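# Place bottles on ledges matching their cap colours

## Task

Put every bottle upright on the wall ledge whose coloured label strip is the same colour as that bottle's cap, with the bottle's entire base resting on that ledge.

## Robot and tools

Robot: two seven-joint arms, left_arm and right_arm, each ending in a two-finger gripper. Both face +x. left_arm sits on the +y side; these names do not correspond to left and right in the pictures. Equal joint values on the two arms produce mirrored postures.

Scene frame: origin on the plane z = 0, directly under the midpoint between the arm bases, which are 0.70 m above it. +x is forward, +z is up. All positions are in metres and all orientations are quaternions written w first (qw, qx, qy, qz), both in this frame. The reported hand pose can be off by a few centimetres, more at long reach.

Gripper frame: the fingers point along the gripper's +z axis and close along its y axis. end_effector_position is the point between the pads when closed, just under 1 cm behind the tips. While closing from wide open, the tips move about 17 mm further along +z, mostly while the pads are more than 70 mm apart. A large rotation of the gripper can swing the elbow.

The row format is shared by the tools. A row is one flat list of 16 numbers covering both arms, even if only one arm moves. The order is: left_arm x, y, z, qw, qx, qy, qz, opening, then right_arm x, y, z, qw, qx, qy, qz, opening. x, y, z and the quaternion are an absolute target pose for that gripper in the scene frame, not an offset. Opening runs from -1 (closed) to +1 (fully open, 0.145 m). Closing from fully open takes at least about 0.5 s.

execute_actions(actions, cameras): actions is a list of actions. Each action is a list of up to 15 rows. Each row lasts one control step of 1/30 s; if there are fewer than 15 rows, the last one is held for the remaining steps. An action is rejected for both arms if any target lies more than 0.6 m from that gripper's current position along any of the gripper's own axes. If the first action fails this check against the latest reported state, or any action is malformed, the whole call is rejected. An empty actions list just reports the state and images.

Each control step, the controller clips the commanded pose to within 90 mm and 16 degrees of the measured pose. So one action may fall short. The result's "Hand target" line shows where each arm is really being sent; send the remainder in the next call. To keep an orientation, repeat the same quaternion in every row rather than copying the drifted reported one. For an arm that should stay idle and is not pressing on anything, resend its last reported pose each time, together with its intended opening. Any number you send, including 0 for opening, is a command. "Tool commands" shows the current opening commands.

move(target, speed, blend, opening_speed, blocking, cameras) runs a straight-line path for each gripper from its Hand target to the pose in target. target is either one 16-number row or a list of up to 15 rows used as waypoints.
- speed: m/s, 0.002 to 0.5, default 0.25. Rotation is capped at twice that value in rad/s. Give one number, or one per waypoint.
- blend: corner rounding radius in metres at intermediate waypoints. The default 0 stops at each one.
- opening_speed: rate of change of the commanded opening, per second on the -1..1 scale, minimum 0.2.
- blocking=false: returns after about 0.5 s while the move continues. A new move replaces a running one.
- Limits: the move is capped at 10 s. Grippers can lag, stray from the path, or overshoot speed, especially with a nearly straight arm. Paths do not avoid obstacles or the other arm.
- Openings: those in the first row are sent at the start. Openings in later rows are applied only after all arms stop at that waypoint.
- Result: the usual state plus a move: line giving the ending (done, off_target, moving, held, fault) and any limits (paced = pose clipped, held = steps withheld). Arms not named in the ending are done, meaning within 3 mm and 2 degrees. Neither ending says anything about contact.

wait(seconds 0-10) lets time pass while the last commands hold; a running move continues. stop() brakes a running move; it needs some distance to do so. zoom_image(camera "cam_high" or "cam_low", region [x0,y0,x1,y1] pixels, at most 504x504) enlarges part of that camera's latest image. read_manual returns licence texts only. finished_scene(scene = current scene number) ends the scene irreversibly; the goal must remain satisfied without the robot.

Cameras: cam_high and cam_low, both 896x504. Calibration is given as K and T_world_to_cam; each camera may have shifted by a few degrees or millimetres.

State readings:
- grip_measured: the measured opening on the same -1..1 scale. The last Joint positions value per arm gives the opening in metres.
- To grip, keep the command clearly below grip_measured; a lower command squeezes harder, up to about 10 N per pad.
- Joint torques include gravity and carry offset and noise. Joints 3 and 4 wrap at ±28 N m.
- "within noise" on Joint velocities means the arm is still.
- MOTOR HOT appears at 85 °C. At 100 °C an OVER-TEMPERATURE FAULT stops the arm for 30-60 s or more. Loads, stretched arms and pushing toward unreachable poses all heat motors.

Avoid:
- Knocking anything out of the work area; this ends the scene.
- Dropping bottles or releasing them while they are still moving.
- Fast contacts and targets set deep past a contact, which press hard.
- Bringing the grippers or wrist cameras together; the clearance check does not guard against that, and a hard arm-to-arm hit can end the scene.
- Any arm stop.

Be aware that occasional external tugs on held items or pushes on loose objects can occur.

Each tool is called after "Emit:" by a JSON object that holds its "api" and its "payload".

## Session

Emit:
{"api": "execute_actions", "payload": {"actions": []}}

Scene clock: 0.00 s.
left_arm: end_effector_position=(+0.2239, +0.1828, +0.6144) grip_measured=+1.00 end_effector_quat_wxyz=(-0.319, +0.395, -0.515, +0.691) | right_arm: end_effector_position=(+0.4009, -0.1655, +0.3728) grip_measured=+1.00 end_effector_quat_wxyz=(+0.260, +0.265, +0.837, +0.401)
Joint positions: left_arm=[-1.106 0.942 0.535 2.339 -0.48 -0.199 -0.367 0.145] | right_arm=[0.583 0.619 -0.841 0.925 -1.182 -0.496 -0.047 0.145]
Joint velocities: within noise
Joint torques (N m): no reading
Motor temperatures (°C): left_arm=[20 20 22 21 21 23 21] | right_arm=[20 22 22 19 20 19 21]
Hand target: left_arm +0.2239, +0.1828, +0.6144; -0.319, +0.395, -0.515, +0.691 | right_arm +0.4009, -0.1655, +0.3728; +0.260, +0.265, +0.837, +0.401
Tool commands: left_gripper/opening=+1.0 right_gripper/opening=+1.0

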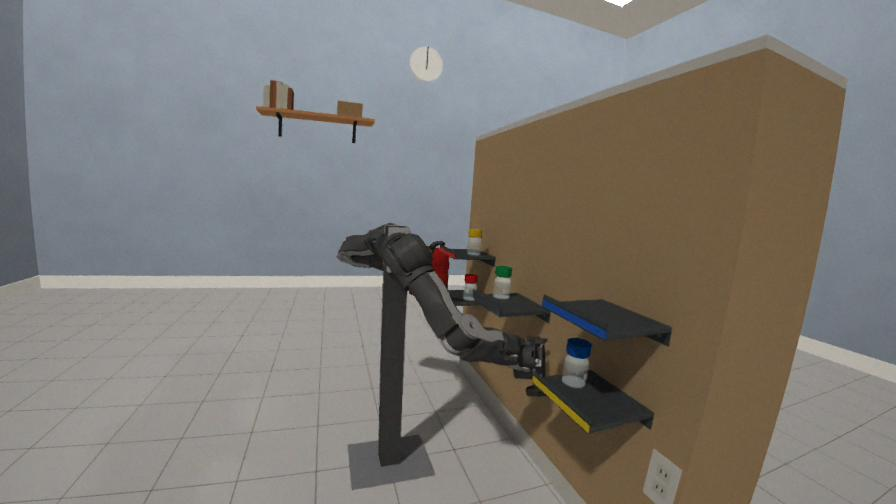

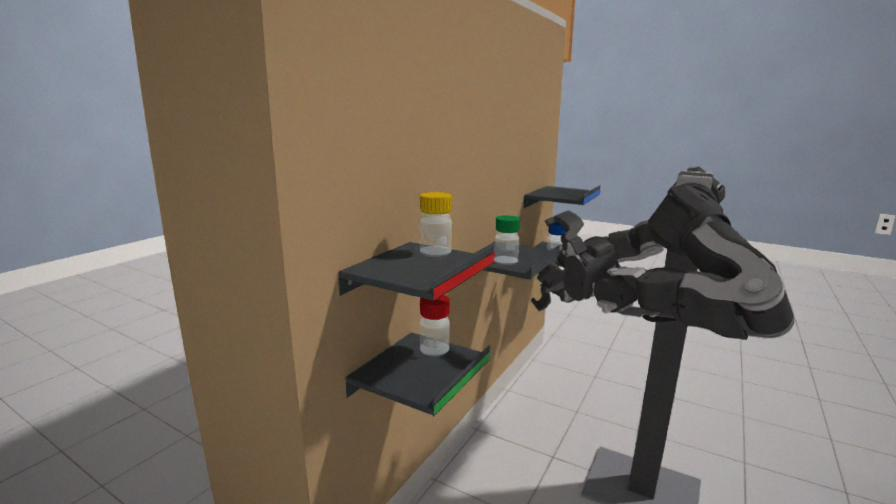

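Emit:
{"api": "zoom_image", "payload": {"camera": "cam_high", "region": [430, 210, 690, 440]}}

Emit:
{"api": "zoom_image", "payload": {"camera": "cam_low", "region": [330, 170, 620, 420]}}

Scaled by 1.938 from the camera's 896x504 image, which has a finer 1280x720 frame.

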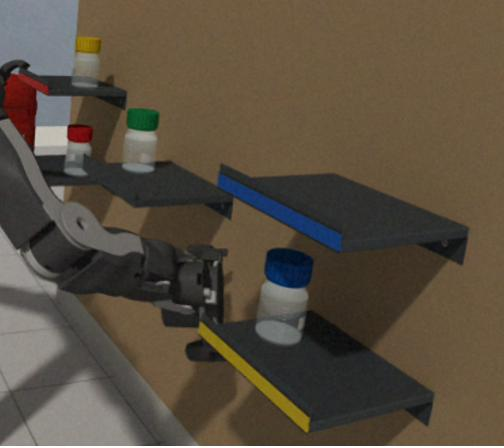

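Scaled by 1.738 from the camera's 896x504 image, which has a finer 1280x720 frame.

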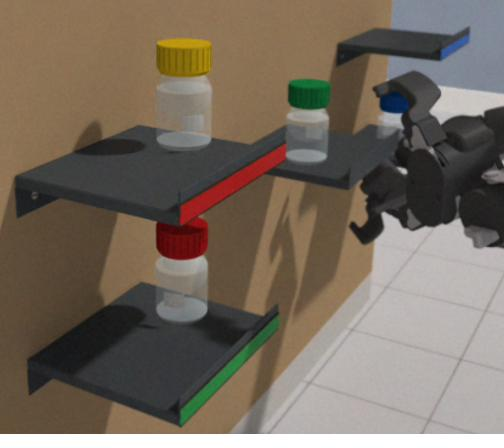

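Emit:
{"api": "move", "payload": {"target": [[0.2239,0.1828,0.6144,-0.319,0.395,-0.515,0.691,1,0.28,-0.25,0.41,0.26,0.265,0.837,0.401,1],[0.2239,0.1828,0.6144,-0.319,0.395,-0.515,0.691,1,0.22,-0.357,0.48,0,0.7071,0,0.7071,1]], "blend": 0.03}}

Scene clock: 99.97 s.
left_arm: end_effector_position=(+0.2239, +0.1828, +0.6144) grip_measured=+1.00 end_effector_quat_wxyz=(-0.319, +0.395, -0.515, +0.691) | right_arm: end_effector_position=(+0.2195, -0.3574, +0.4794) grip_measured=+1.00 end_effector_quat_wxyz=(+0.001, +0.707, -0.001, +0.707)
Joint positions: left_arm=[-1.106 0.942 0.535 2.339 -0.48 -0.199 -0.367 0.145] | right_arm=[-0.949 0.947 0.249 1.606 1.065 -0.718 0.15 0.145]
Joint velocities: within noise
Joint torques (N m): left_arm=[0.12 2.33 1.83 3.58 0.22 -0.15 -0.37] | right_arm=[-0.28 4.71 3.59 2.13 0.27 -0.38 0.11]
Motor temperatures (°C): left_arm=[20 21 23 22 21 23 21] | right_arm=[23 23 23 20 20 19 21]
Hand target: left_arm +0.2239, +0.1829, +0.6144; -0.319, +0.395, -0.515, +0.691 | right_arm +0.2200, -0.3571, +0.4800; +0.000, +0.707, +0.000, +0.707
Off the commanded pose: left_arm 0.000 m, 0 deg | right_arm 0.001 m, 0 deg.
move: done

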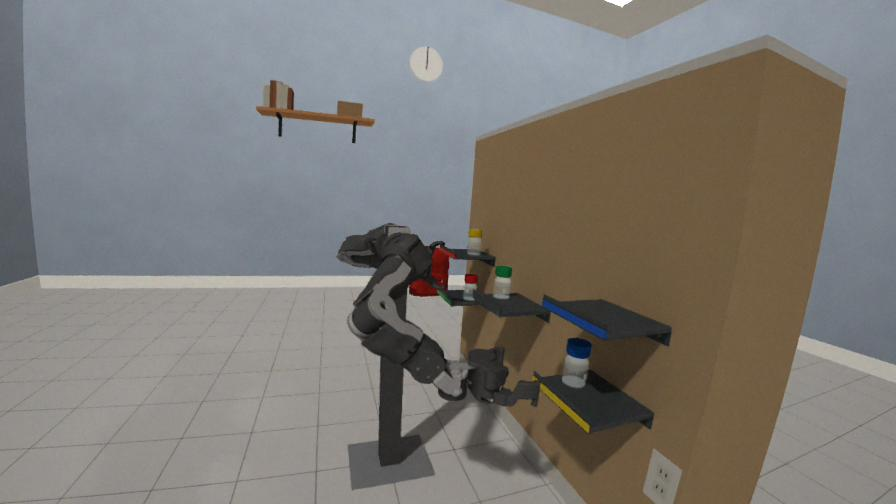

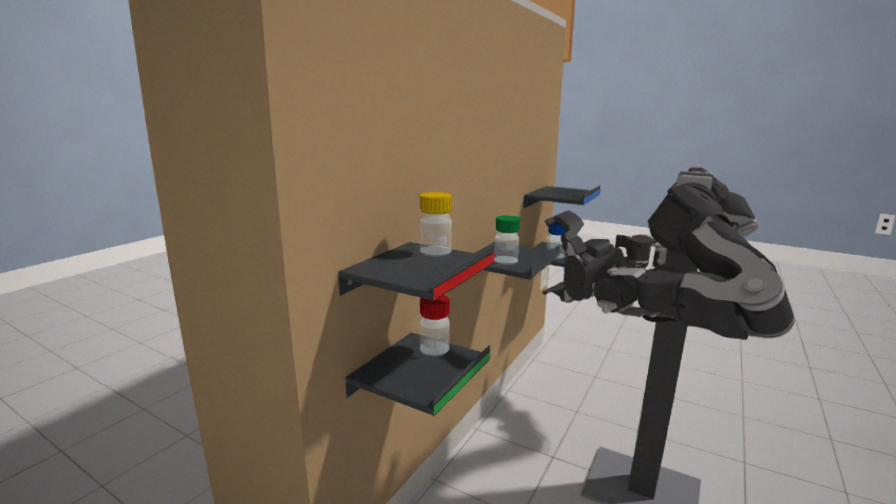

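Emit:
{"api": "zoom_image", "payload": {"camera": "cam_high", "region": [440, 320, 660, 440]}}

Scaled by 2.291 from the camera's 896x504 image, which has a finer 1280x720 frame.

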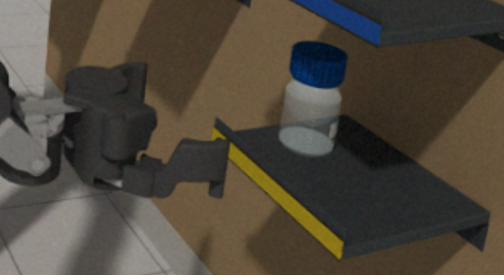

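Emit:
{"api": "zoom_image", "payload": {"camera": "cam_low", "region": [470, 180, 650, 330]}}

Scaled by 2.800 from the camera's 896x504 image, which has a finer 1280x720 frame.

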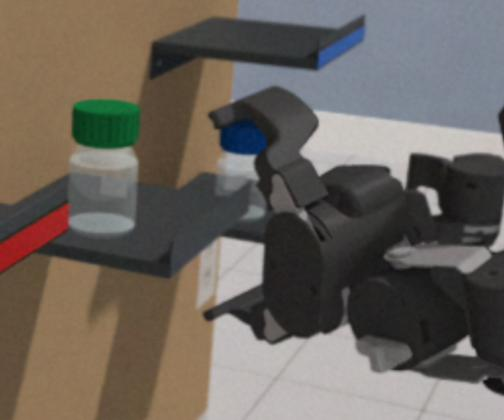

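Emit:
{"api": "move", "payload": {"target": [0.2239,0.1828,0.6144,-0.319,0.395,-0.515,0.691,1,0.28,-0.366,0.51,0,0.7071,0,0.7071,1]}}

Emit:
{"api": "zoom_image", "payload": {"camera": "cam_high", "region": [440, 320, 660, 440]}}

Emit:
{"api": "zoom_image", "payload": {"camera": "cam_low", "region": [470, 180, 650, 330]}}

Scene clock: 148.63 s.
left_arm: end_effector_position=(+0.2239, +0.1828, +0.6144) grip_measured=+1.00 end_effector_quat_wxyz=(-0.319, +0.395, -0.515, +0.691) | right_arm: end_effector_position=(+0.2808, -0.3652, +0.5128) grip_measured=+1.00 end_effector_quat_wxyz=(-0.001, +0.704, +0.004, +0.710)
Joint positions: left_arm=[-1.106 0.942 0.535 2.339 -0.48 -0.199 -0.367 0.145] | right_arm=[-0.738 1.107 0.202 1.588 1.157 -0.557 0.092 0.145]
Joint velocities: within noise
Joint torques (N m): left_arm=[0.15 2.33 1.83 3.58 0.22 -0.15 -0.37] | right_arm=[1.46 4.87 2.77 1.66 0.24 -0.29 -0.11]
Motor temperatures (°C): left_arm=[20 21 24 22 21 23 22] | right_arm=[21 23 24 20 20 20 21]
Hand target: left_arm +0.2239, +0.1829, +0.6144; -0.319, +0.395, -0.515, +0.691 | right_arm +0.2800, -0.3660, +0.5100; +0.000, +0.707, +0.000, +0.707
Off the commanded pose: left_arm 0.000 m, 0 deg | right_arm 0.003 m, 1 deg.
move: done

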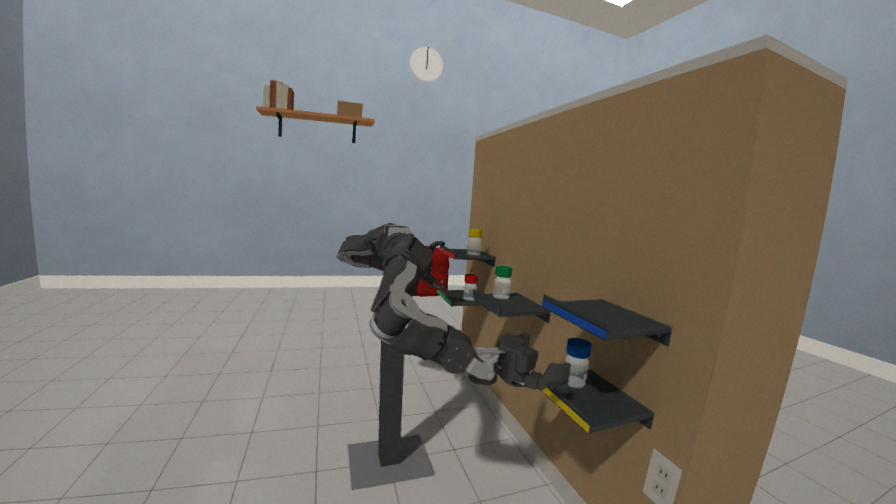

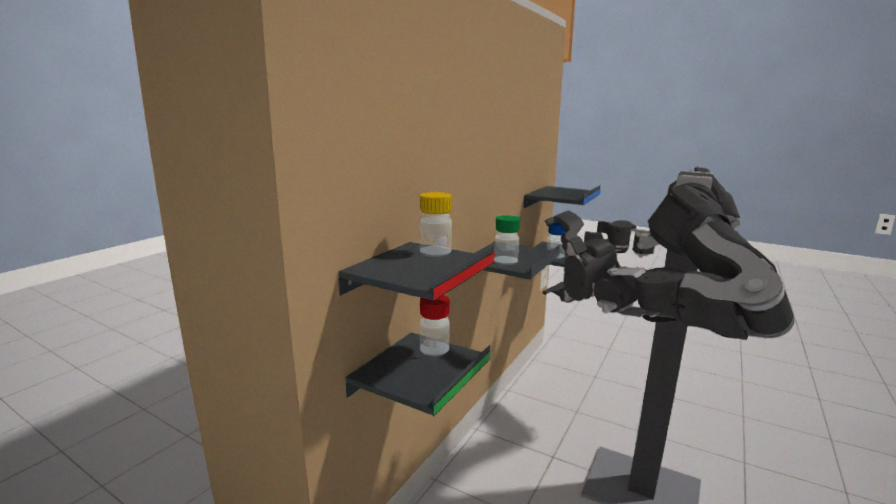

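Scaled by 2.291 from the camera's 896x504 image, which has a finer 1280x720 frame.

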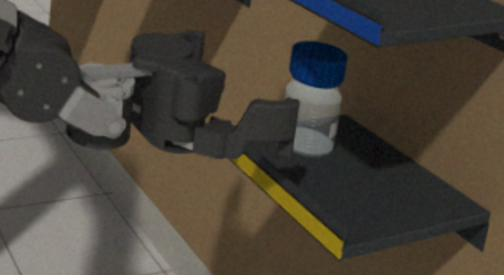

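Scaled by 2.800 from the camera's 896x504 image, which has a finer 1280x720 frame.

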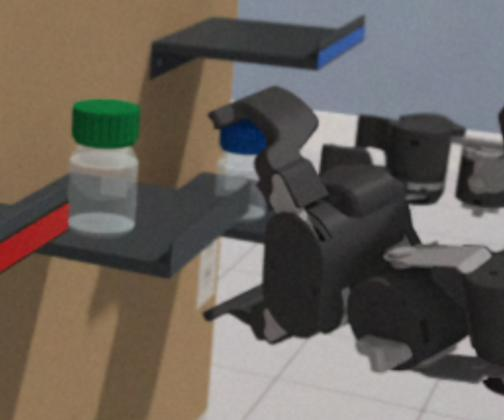

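Emit:
{"api": "move", "payload": {"target": [0.2,0.30,0.48,0,0.7071,0,0.7071,1,0.28,-0.366,0.51,0,0.7071,0,0.7071,1]}}

Emit:
{"api": "zoom_image", "payload": {"camera": "cam_low", "region": [470, 180, 650, 330]}}

Scene clock: 161.73 s.
left_arm: end_effector_position=(+0.2001, +0.2989, +0.4802) grip_measured=+1.00 end_effector_quat_wxyz=(+0.001, +0.708, +0.000, +0.706) | right_arm: end_effector_position=(+0.2808, -0.3652, +0.5127) grip_measured=+1.00 end_effector_quat_wxyz=(-0.001, +0.704, +0.004, +0.710)
Joint positions: left_arm=[-1.058 0.947 0.121 1.845 0.79 -0.786 -0.214 0.145] | right_arm=[-0.738 1.107 0.202 1.588 1.157 -0.557 0.092 0.145]
Joint velocities: within noise
Joint torques (N m): left_arm=[-0.07 2.25 2.03 2.21 0.08 -0.67 0.23] | right_arm=[1.38 4.84 2.78 1.48 0.21 -0.31 -0.14]
Motor temperatures (°C): left_arm=[20 21 23 22 21 23 22] | right_arm=[21 23 23 20 20 20 21]
Hand target: left_arm +0.2000, +0.3001, +0.4801; +0.000, +0.707, +0.000, +0.707 | right_arm +0.2800, -0.3660, +0.5100; +0.000, +0.707, +0.000, +0.707
Off the commanded pose: left_arm 0.001 m, 0 deg | right_arm 0.003 m, 1 deg.
joint sent to its limit (left arm) — joint 6 (wrist pitch), lower limit. The joint targets still meet the commanded pose.
move: done

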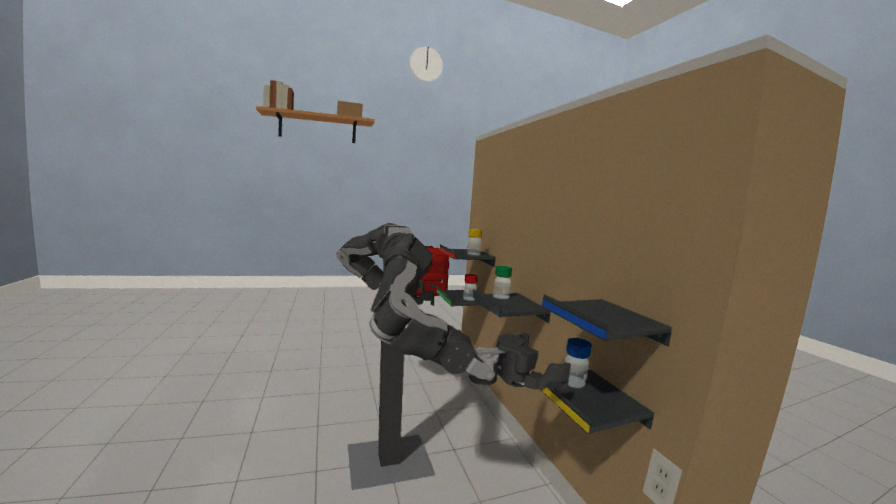

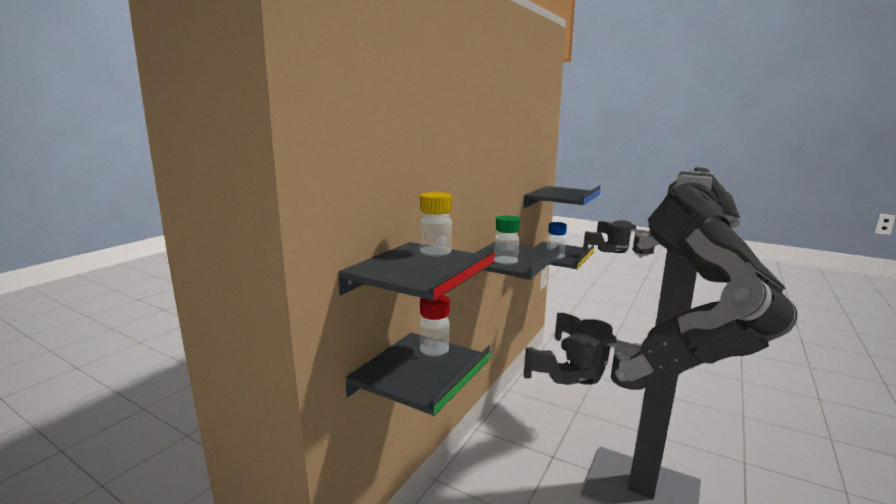

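Scaled by 2.800 from the camera's 896x504 image, which has a finer 1280x720 frame.

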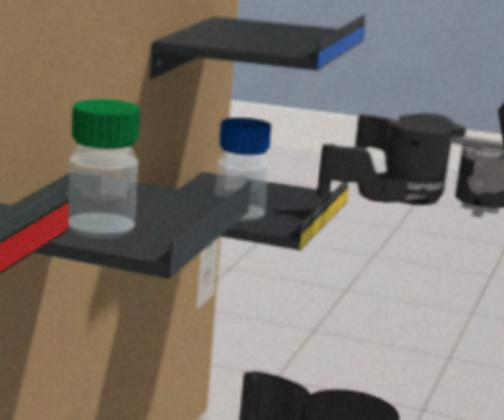

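Emit:
{"api": "move", "payload": {"target": [[0.2,0.30,0.48,0,0.7071,0,0.7071,1,0.29,-0.349,0.50,0,0.7071,0,0.7071,1],[0.2,0.30,0.48,0,0.7071,0,0.7071,1,0.383,-0.349,0.49,0,0.7071,0,0.7071,1]], "speed": [0.2,0.08]}}

Emit:
{"api": "zoom_image", "payload": {"camera": "cam_high", "region": [440, 320, 660, 440]}}

Emit:
{"api": "zoom_image", "payload": {"camera": "cam_low", "region": [470, 180, 650, 330]}}

Scene clock: 184.87 s.
left_arm: end_effector_position=(+0.2001, +0.2989, +0.4802) grip_measured=+1.00 end_effector_quat_wxyz=(+0.001, +0.708, +0.000, +0.706) | right_arm: end_effector_position=(+0.3836, -0.3506, +0.4934) grip_measured=+1.00 end_effector_quat_wxyz=(+0.002, +0.703, -0.003, +0.711)
Joint positions: left_arm=[-1.058 0.947 0.121 1.845 0.79 -0.786 -0.214 0.145] | right_arm=[0.139 0.925 -0.347 1.207 1.004 -0.36 0.093 0.145]
Joint velocities: within noise
Joint torques (N m): left_arm=[-0.07 2.25 2.03 2.21 0.1 -0.67 0.23] | right_arm=[3.92 6.42 2.41 2.04 0.1 -0.29 0.16]
Motor temperatures (°C): left_arm=[20 21 24 22 21 24 21] | right_arm=[21 24 23 19 20 20 21]
Hand target: left_arm +0.2000, +0.3000, +0.4801; +0.000, +0.707, +0.000, +0.707 | right_arm +0.3830, -0.3490, +0.4899; +0.000, +0.707, +0.000, +0.707
Off the commanded pose: left_arm 0.001 m, 0 deg | right_arm 0.004 m, 1 deg.
joint sent to its limit (left arm) — joint 6 (wrist pitch), lower limit. The joint targets still meet the commanded pose.
move: off_target (right_arm)

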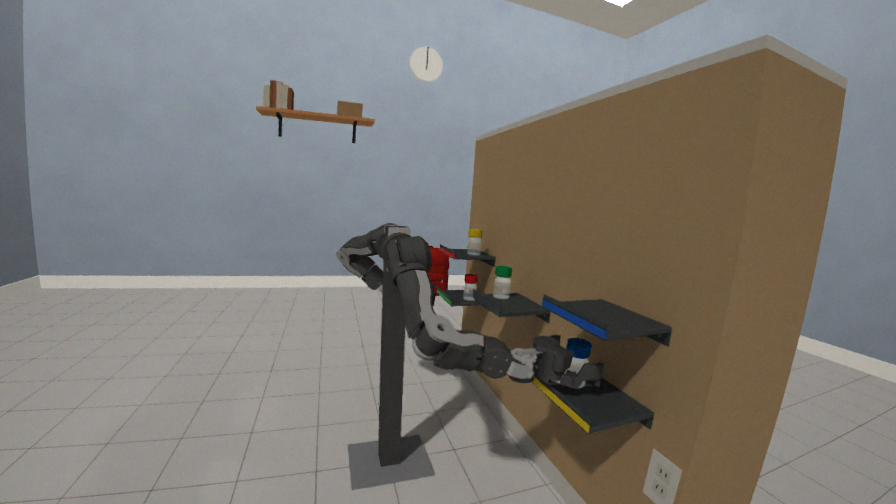

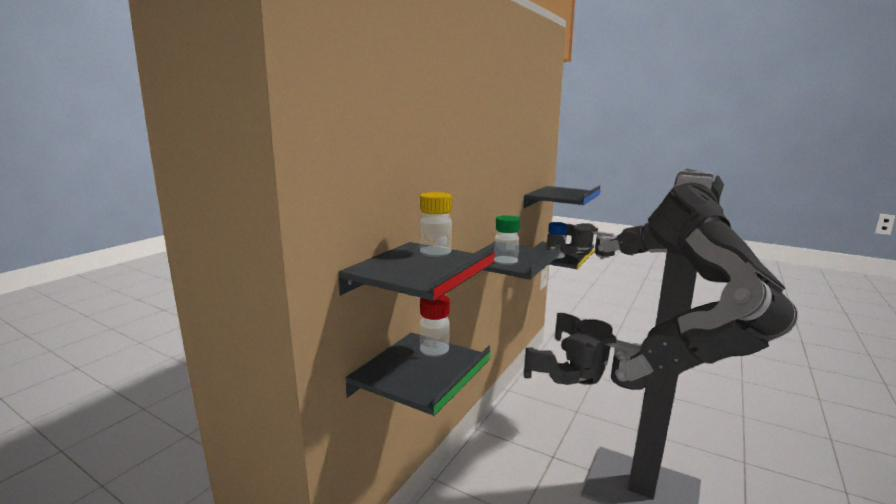

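Scaled by 2.291 from the camera's 896x504 image, which has a finer 1280x720 frame.

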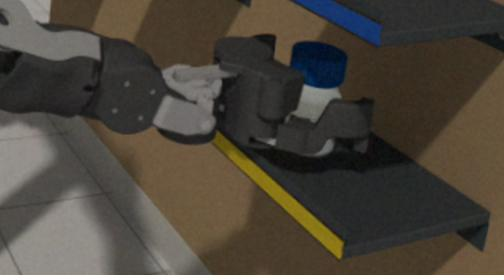

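Scaled by 2.800 from the camera's 896x504 image, which has a finer 1280x720 frame.

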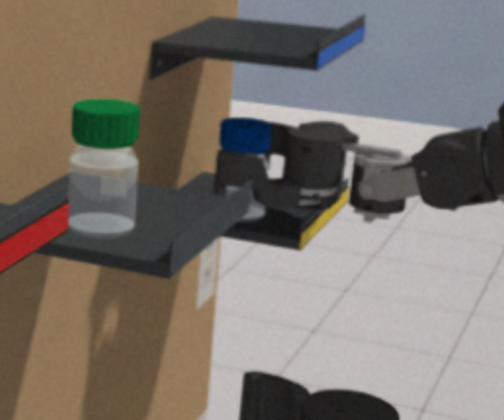

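Emit:
{"api": "move", "payload": {"target": [0.2,0.30,0.48,0,0.7071,0,0.7071,1,0.383,-0.349,0.49,0,0.7071,0,0.7071,-0.8], "opening_speed": 0.8}}

Emit:
{"api": "zoom_image", "payload": {"camera": "cam_high", "region": [440, 320, 660, 440]}}

Scene clock: 201.00 s.
left_arm: end_effector_position=(+0.2001, +0.2989, +0.4802) grip_measured=+1.00 end_effector_quat_wxyz=(+0.001, +0.708, +0.000, +0.706) | right_arm: end_effector_position=(+0.3836, -0.3505, +0.4933) grip_measured=-0.33 end_effector_quat_wxyz=(+0.002, +0.703, -0.003, +0.711)
Joint positions: left_arm=[-1.058 0.947 0.121 1.845 0.79 -0.786 -0.214 0.145] | right_arm=[0.139 0.925 -0.347 1.207 1.003 -0.36 0.094 0.051]
Joint velocities: within noise
Joint torques (N m): left_arm=[-0.07 2.25 2.03 2.21 0.1 -0.67 0.23] | right_arm=[3.84 6.34 2.41 2.03 0.12 -0.33 0.15]
Motor temperatures (°C): left_arm=[20 21 24 22 21 24 21] | right_arm=[22 24 23 19 20 20 21]
Hand target: left_arm +0.2000, +0.3000, +0.4801; +0.000, +0.707, +0.000, +0.707 | right_arm +0.3830, -0.3490, +0.4899; +0.000, +0.707, +0.000, +0.707
Off the commanded pose: left_arm 0.001 m, 0 deg | right_arm 0.004 m, 1 deg.
joint sent to its limit (left arm) — joint 6 (wrist pitch), lower limit. The joint targets still meet the commanded pose.
move: off_target (right_arm)

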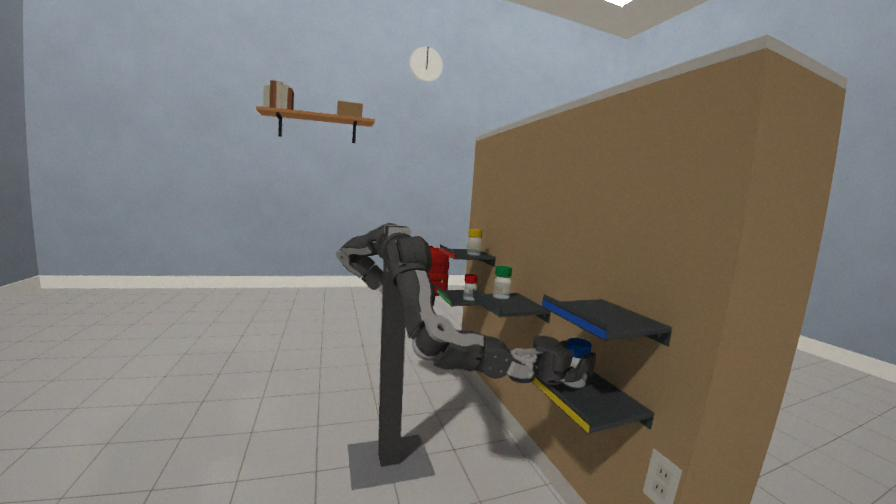

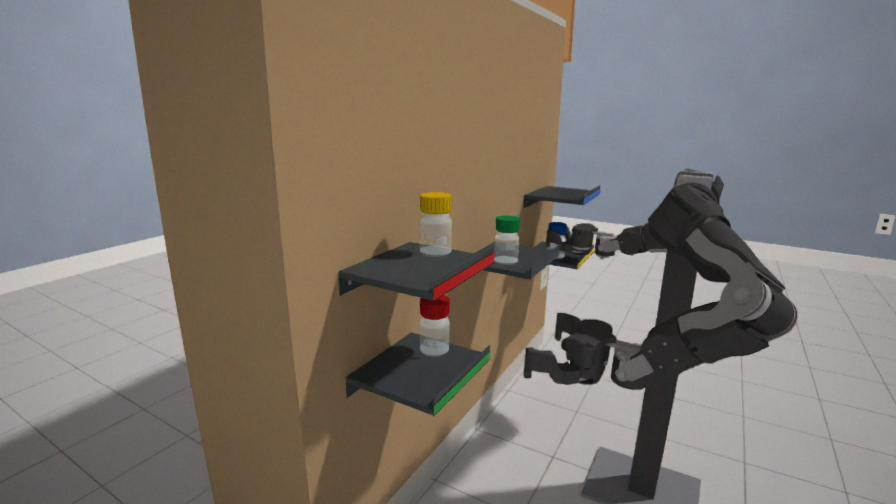

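Scaled by 2.291 from the camera's 896x504 image, which has a finer 1280x720 frame.

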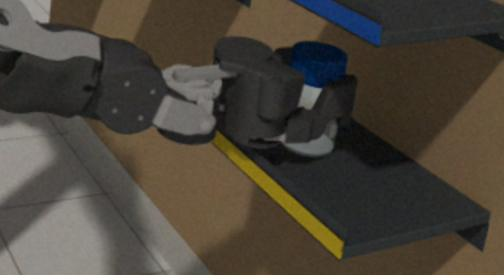

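Emit:
{"api": "move", "payload": {"target": [[0.2,0.30,0.48,0,0.7071,0,0.7071,1,0.383,-0.349,0.53,0,0.7071,0,0.7071,-0.8],[0.2,0.30,0.48,0,0.7071,0,0.7071,1,0.22,-0.37,0.55,0,0.7071,0,0.7071,-0.8],[0.2,0.30,0.48,0,0.7071,0,0.7071,1,0.22,-0.39,0.745,0,0.7071,0,0.7071,-0.8]], "speed": [0.08,0.12,0.12], "blend": [0.01,0.02,0]}}

Emit:
{"api": "zoom_image", "payload": {"camera": "cam_high", "region": [440, 220, 660, 440]}}

Scene clock: 219.63 s.
left_arm: end_effector_position=(+0.2001, +0.2989, +0.4802) grip_measured=+1.00 end_effector_quat_wxyz=(+0.001, +0.708, +0.000, +0.706) | right_arm: end_effector_position=(+0.2201, -0.3906, +0.7444) grip_measured=-0.33 end_effector_quat_wxyz=(+0.002, +0.709, -0.001, +0.706)
Joint positions: left_arm=[-1.058 0.947 0.121 1.845 0.79 -0.786 -0.214 0.145] | right_arm=[-0.856 0.924 1.568 1.933 1.329 0.681 0.366 0.051]
Joint velocities: within noise
Joint torques (N m): left_arm=[-0.07 2.25 2.02 2.21 0.1 -0.67 0.23] | right_arm=[0.54 4.89 3.25 0.92 0.3 -0.5 0.16]
Motor temperatures (°C): left_arm=[20 21 24 21 21 24 21] | right_arm=[22 24 23 19 20 20 21]
Hand target: left_arm +0.2000, +0.3000, +0.4801; +0.000, +0.707, +0.000, +0.707 | right_arm +0.2200, -0.3899, +0.7450; +0.000, +0.707, +0.000, +0.707
Off the commanded pose: left_arm 0.001 m, 0 deg | right_arm 0.001 m, 0 deg.
joint read past its limit (right arm) — joint 3 (upper arm roll), upper limit.
joint sent to its limit (left arm) — joint 6 (wrist pitch), lower limit. The joint targets still meet the commanded pose.
joint sent to its limit (right arm) — joint 3 (upper arm roll), upper limit. The joint targets still meet the commanded pose.
move: done

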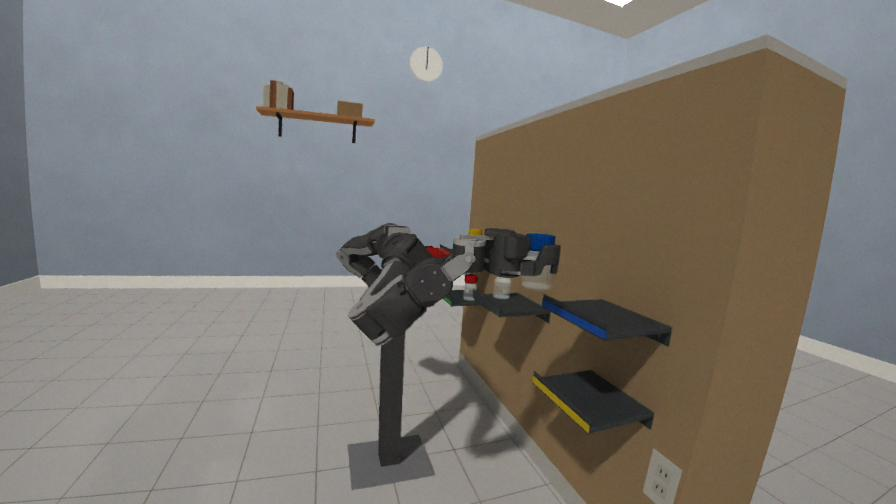

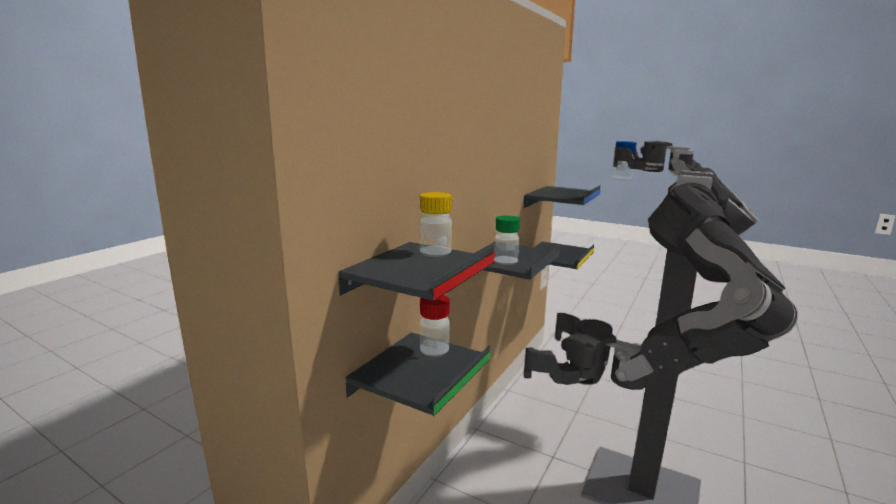

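Scaled by 2.291 from the camera's 896x504 image, which has a finer 1280x720 frame.

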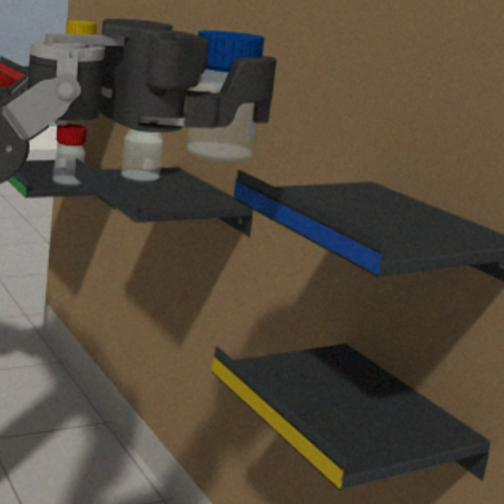

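Emit:
{"api": "move", "payload": {"target": [[0.2,0.30,0.48,0,0.7071,0,0.7071,1,0.375,-0.39,0.745,0,0.7071,0,0.7071,-0.8],[0.2,0.30,0.48,0,0.7071,0,0.7071,1,0.375,-0.39,0.71,0,0.7071,0,0.7071,-0.8]], "speed": [0.12,0.05]}}

Emit:
{"api": "zoom_image", "payload": {"camera": "cam_high", "region": [530, 220, 690, 340]}}

Emit:
{"api": "zoom_image", "payload": {"camera": "cam_low", "region": [500, 120, 640, 220]}}

Scene clock: 230.23 s.
left_arm: end_effector_position=(+0.2001, +0.2989, +0.4802) grip_measured=+1.00 end_effector_quat_wxyz=(+0.001, +0.708, +0.000, +0.706) | right_arm: end_effector_position=(+0.3752, -0.3892, +0.7083) grip_measured=-0.33 end_effector_quat_wxyz=(-0.002, +0.711, +0.002, +0.703)
Joint positions: left_arm=[-1.058 0.947 0.121 1.845 0.79 -0.786 -0.214 0.145] | right_arm=[-0.886 1.554 0.962 1.509 1.554 0.085 0.081 0.051]
Joint velocities: within noise
Joint torques (N m): left_arm=[-0.09 2.25 2.02 2.21 0.1 -0.68 0.23] | right_arm=[3.57 5.1 4.74 0.5 0.19 -0.78 -0.16]
Motor temperatures (°C): left_arm=[20 21 24 21 21 24 21] | right_arm=[21 24 23 19 20 20 21]
Hand target: left_arm +0.2000, +0.3000, +0.4801; +0.000, +0.707, +0.000, +0.707 | right_arm +0.3750, -0.3899, +0.7099; +0.000, +0.707, +0.000, +0.707
Off the commanded pose: left_arm 0.001 m, 0 deg | right_arm 0.002 m, 1 deg.
joint sent to its limit (left arm) — joint 6 (wrist pitch), lower limit. The joint targets still meet the commanded pose.
move: done

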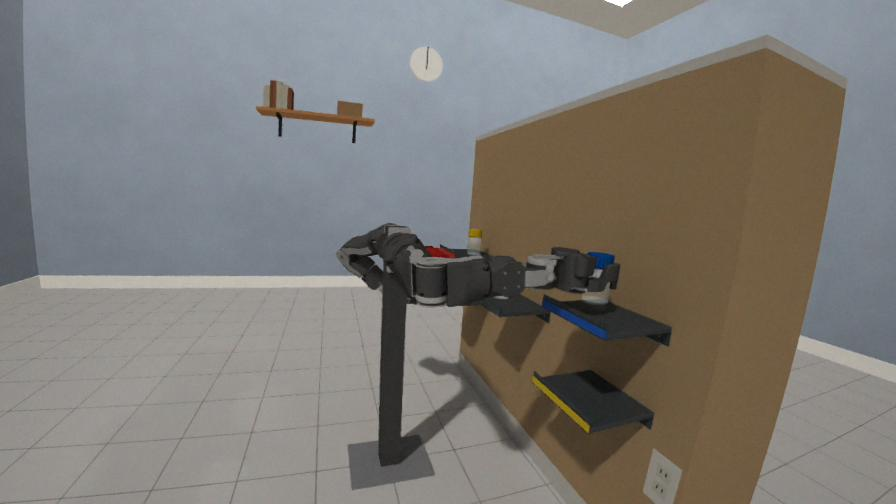

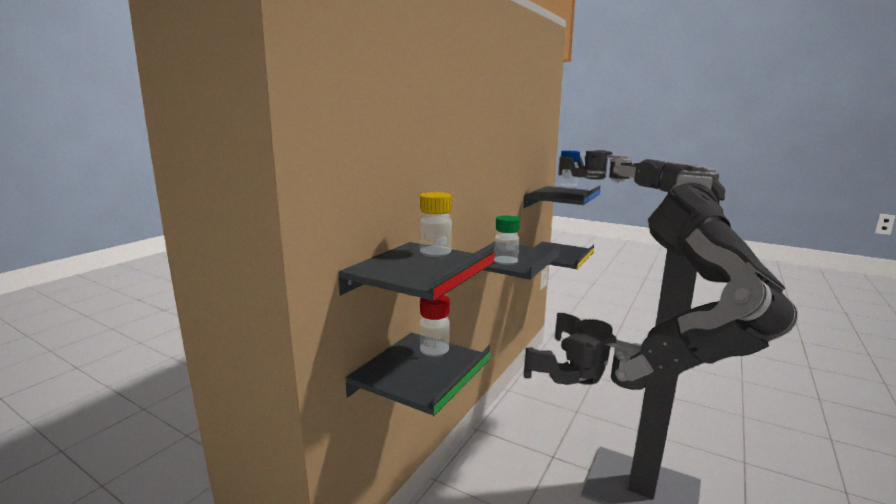

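Scaled by 3.150 from the camera's 896x504 image, which has a finer 1280x720 frame.

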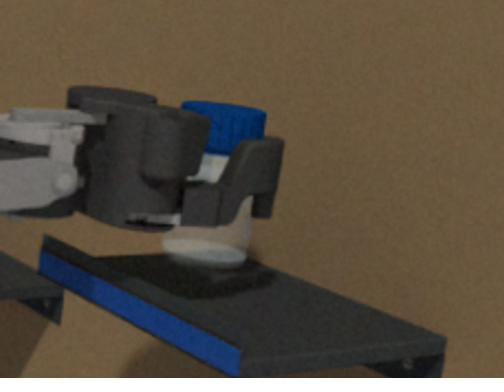

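Scaled by 3.600 from the camera's 896x504 image, which has a finer 1280x720 frame.

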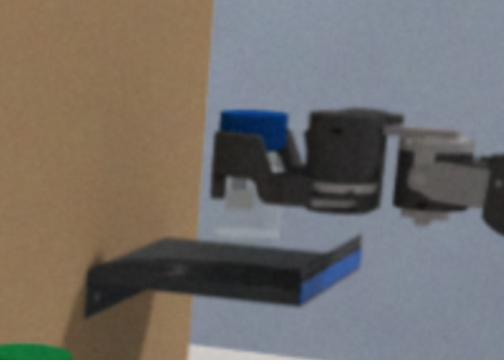

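Emit:
{"api": "move", "payload": {"target": [0.2,0.30,0.48,0,0.7071,0,0.7071,1,0.375,-0.39,0.694,0,0.7071,0,0.7071,-0.8], "speed": 0.04}}

Emit:
{"api": "zoom_image", "payload": {"camera": "cam_low", "region": [500, 120, 640, 220]}}

Emit:
{"api": "zoom_image", "payload": {"camera": "cam_high", "region": [530, 220, 690, 340]}}

Scene clock: 238.40 s.
left_arm: end_effector_position=(+0.2001, +0.2989, +0.4802) grip_measured=+1.00 end_effector_quat_wxyz=(+0.001, +0.708, +0.000, +0.706) | right_arm: end_effector_position=(+0.3752, -0.3891, +0.6926) grip_measured=-0.33 end_effector_quat_wxyz=(-0.001, +0.711, +0.003, +0.703)
Joint positions: left_arm=[-1.058 0.947 0.121 1.845 0.79 -0.786 -0.214 0.145] | right_arm=[-0.952 1.551 0.954 1.511 1.556 0.011 0.081 0.051]
Joint velocities: within noise
Joint torques (N m): left_arm=[-0.07 2.25 2.03 2.21 0.1 -0.67 0.23] | right_arm=[3.55 4.52 4.75 0.59 0.26 -0.78 -0.11]
Motor temperatures (°C): left_arm=[20 21 24 21 21 24 21] | right_arm=[22 24 24 19 20 20 21]
Hand target: left_arm +0.2000, +0.3000, +0.4801; +0.000, +0.707, +0.000, +0.707 | right_arm +0.3750, -0.3899, +0.6940; +0.000, +0.707, +0.000, +0.707
Off the commanded pose: left_arm 0.001 m, 0 deg | right_arm 0.002 m, 1 deg.
joint sent to its limit (left arm) — joint 6 (wrist pitch), lower limit. The joint targets still meet the commanded pose.
move: done

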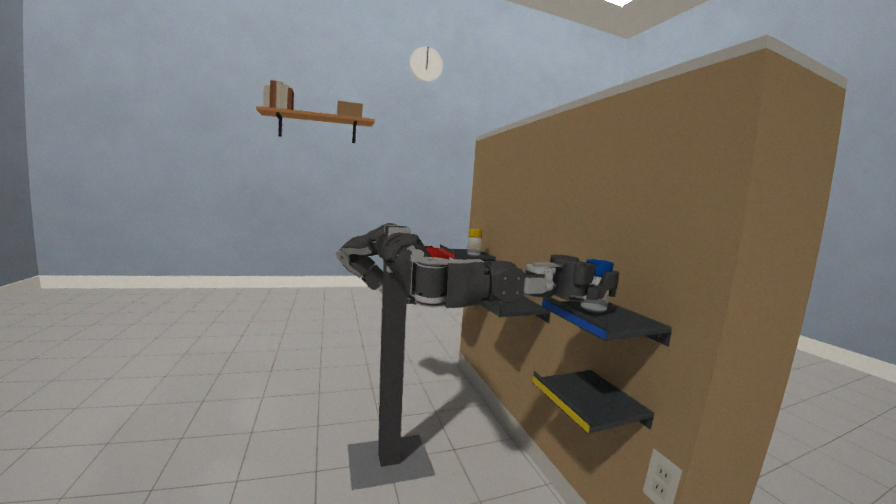

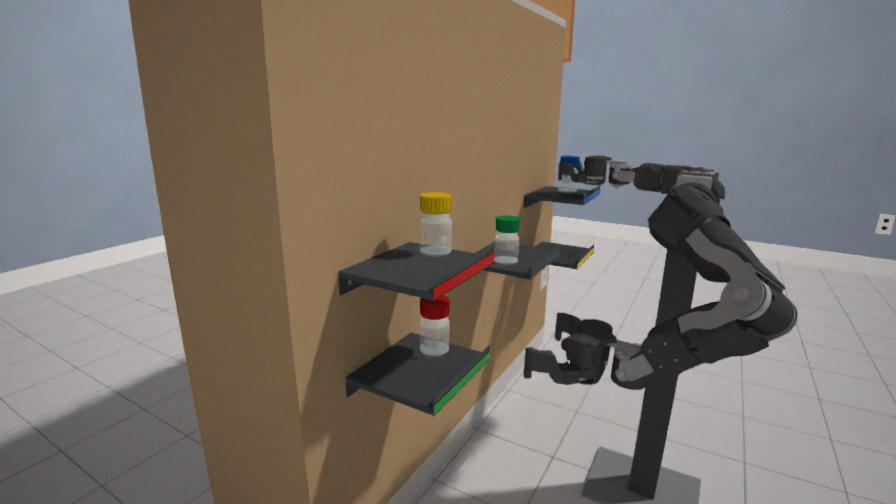

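Scaled by 3.600 from the camera's 896x504 image, which has a finer 1280x720 frame.

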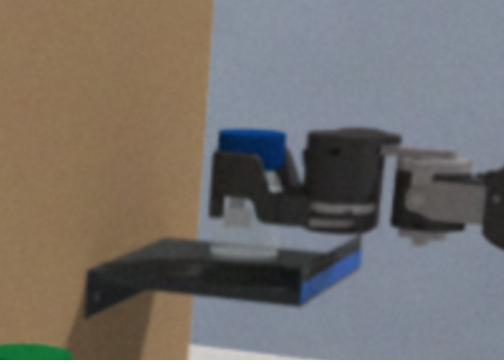

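Scaled by 3.150 from the camera's 896x504 image, which has a finer 1280x720 frame.

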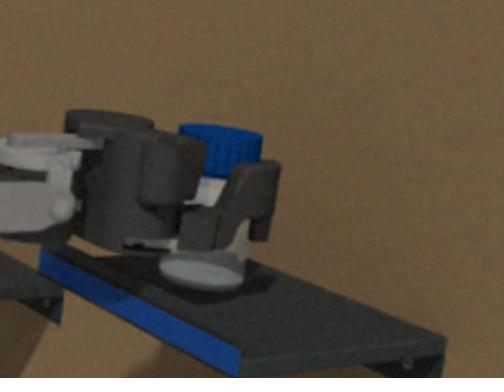

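Emit:
{"api": "move", "payload": {"target": [0.2,0.30,0.48,0,0.7071,0,0.7071,1,0.375,-0.39,0.69,0,0.7071,0,0.7071,-0.8], "speed": 0.03, "cameras": []}}

Emit:
{"api": "move", "payload": {"target": [0.2,0.30,0.48,0,0.7071,0,0.7071,1,0.375,-0.39,0.686,0,0.7071,0,0.7071,-0.8], "speed": 0.03}}

Emit:
{"api": "zoom_image", "payload": {"camera": "cam_low", "region": [500, 120, 640, 220]}}

Emit:
{"api": "zoom_image", "payload": {"camera": "cam_high", "region": [530, 220, 690, 340]}}

Scene clock: 247.37 s.
left_arm: end_effector_position=(+0.2001, +0.2989, +0.4802) grip_measured=+1.00 end_effector_quat_wxyz=(+0.001, +0.708, +0.000, +0.706) | right_arm: end_effector_position=(+0.3751, -0.3891, +0.6892) grip_measured=-0.33 end_effector_quat_wxyz=(-0.001, +0.710, +0.003, +0.704)
Joint positions: left_arm=[-1.058 0.947 0.121 1.845 0.79 -0.786 -0.214 0.145] | right_arm=[-0.97 1.551 0.954 1.511 1.557 -0.007 0.081 0.051]
Joint velocities: within noise
Joint torques (N m): left_arm=[-0.07 2.25 2.03 2.21 0.1 -0.67 0.23] | right_arm=[3.49 4.6 4.44 0.4 0.24 -0.79 -0.12]
Motor temperatures (°C): left_arm=[20 21 24 21 21 24 21] | right_arm=[22 24 24 19 20 21 21]
Hand target: left_arm +0.2000, +0.3000, +0.4801; +0.000, +0.707, +0.000, +0.707 | right_arm +0.3750, -0.3899, +0.6900; +0.000, +0.707, +0.000, +0.707
Off the commanded pose: left_arm 0.001 m, 0 deg | right_arm 0.001 m, 1 deg.
joint sent to its limit (left arm) — joint 6 (wrist pitch), lower limit. The joint targets still meet the commanded pose.
joint sent to its limit (right arm) — joint 5 (forearm roll), upper limit. The joint targets still meet the commanded pose.
move: done
No camera images: "cameras" was empty.

Scene clock: 248.10 s.
left_arm: end_effector_position=(+0.2001, +0.2989, +0.4802) grip_measured=+1.00 end_effector_quat_wxyz=(+0.001, +0.708, +0.000, +0.706) | right_arm: end_effector_position=(+0.3750, -0.3891, +0.6856) grip_measured=-0.33 end_effector_quat_wxyz=(+0.000, +0.709, +0.003, +0.705)
Joint positions: left_arm=[-1.058 0.947 0.121 1.845 0.79 -0.786 -0.214 0.145] | right_arm=[-0.975 1.551 0.941 1.511 1.558 -0.029 0.081 0.051]
Joint velocities: within noise
Joint torques (N m): left_arm=[-0.07 2.25 2.02 2.21 0.1 -0.68 0.23] | right_arm=[4.18 4.58 3.58 0.36 0.23 -0.72 -0.13]
Motor temperatures (°C): left_arm=[20 21 24 21 21 24 21] | right_arm=[22 24 24 19 20 21 21]
Hand target: left_arm +0.2000, +0.3000, +0.4801; +0.000, +0.707, +0.000, +0.707 | right_arm +0.3749, -0.3900, +0.6860; +0.001, +0.707, +0.001, +0.707
Off the commanded pose: left_arm 0.001 m, 0 deg | right_arm 0.001 m, 1 deg.
joint sent to its limit (left arm) — joint 6 (wrist pitch), lower limit. The joint targets still meet the commanded pose.
joint sent to its limit (right arm) — joint 5 (forearm roll), upper limit. The joint targets still meet the commanded pose.
move: done

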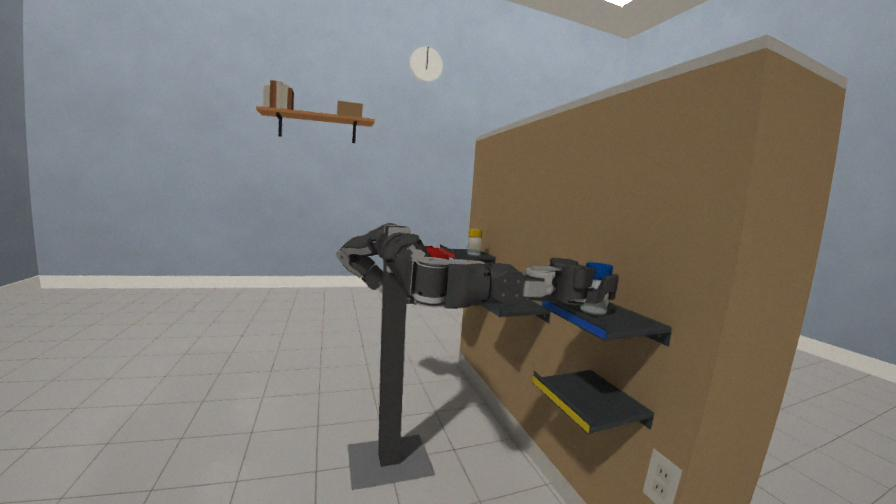

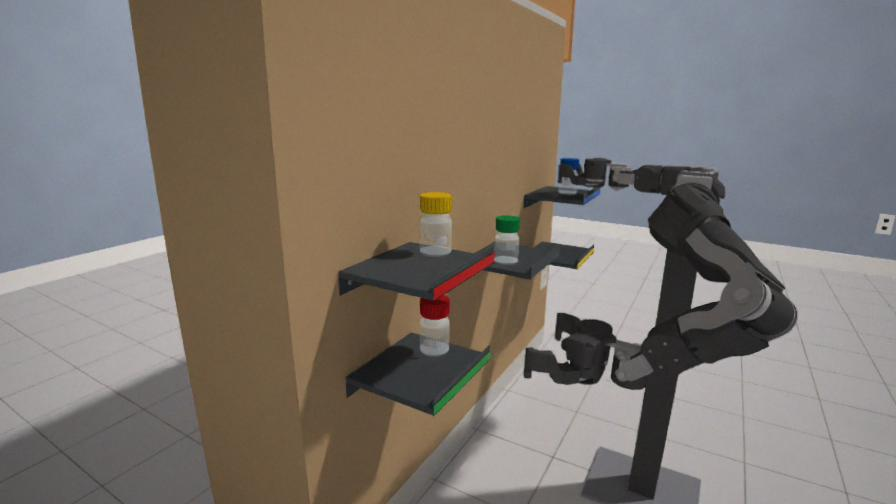

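Scaled by 3.600 from the camera's 896x504 image, which has a finer 1280x720 frame.

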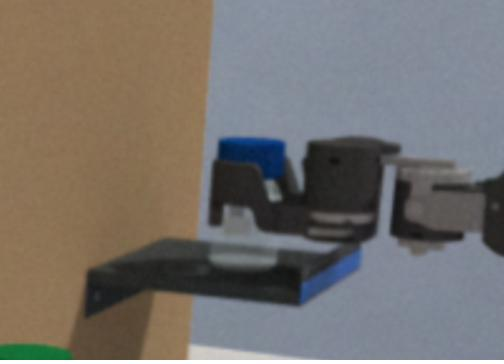

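Scaled by 3.150 from the camera's 896x504 image, which has a finer 1280x720 frame.

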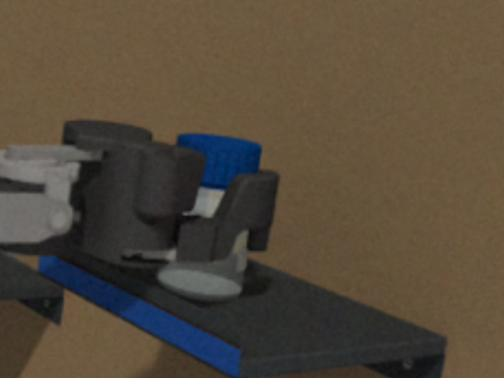

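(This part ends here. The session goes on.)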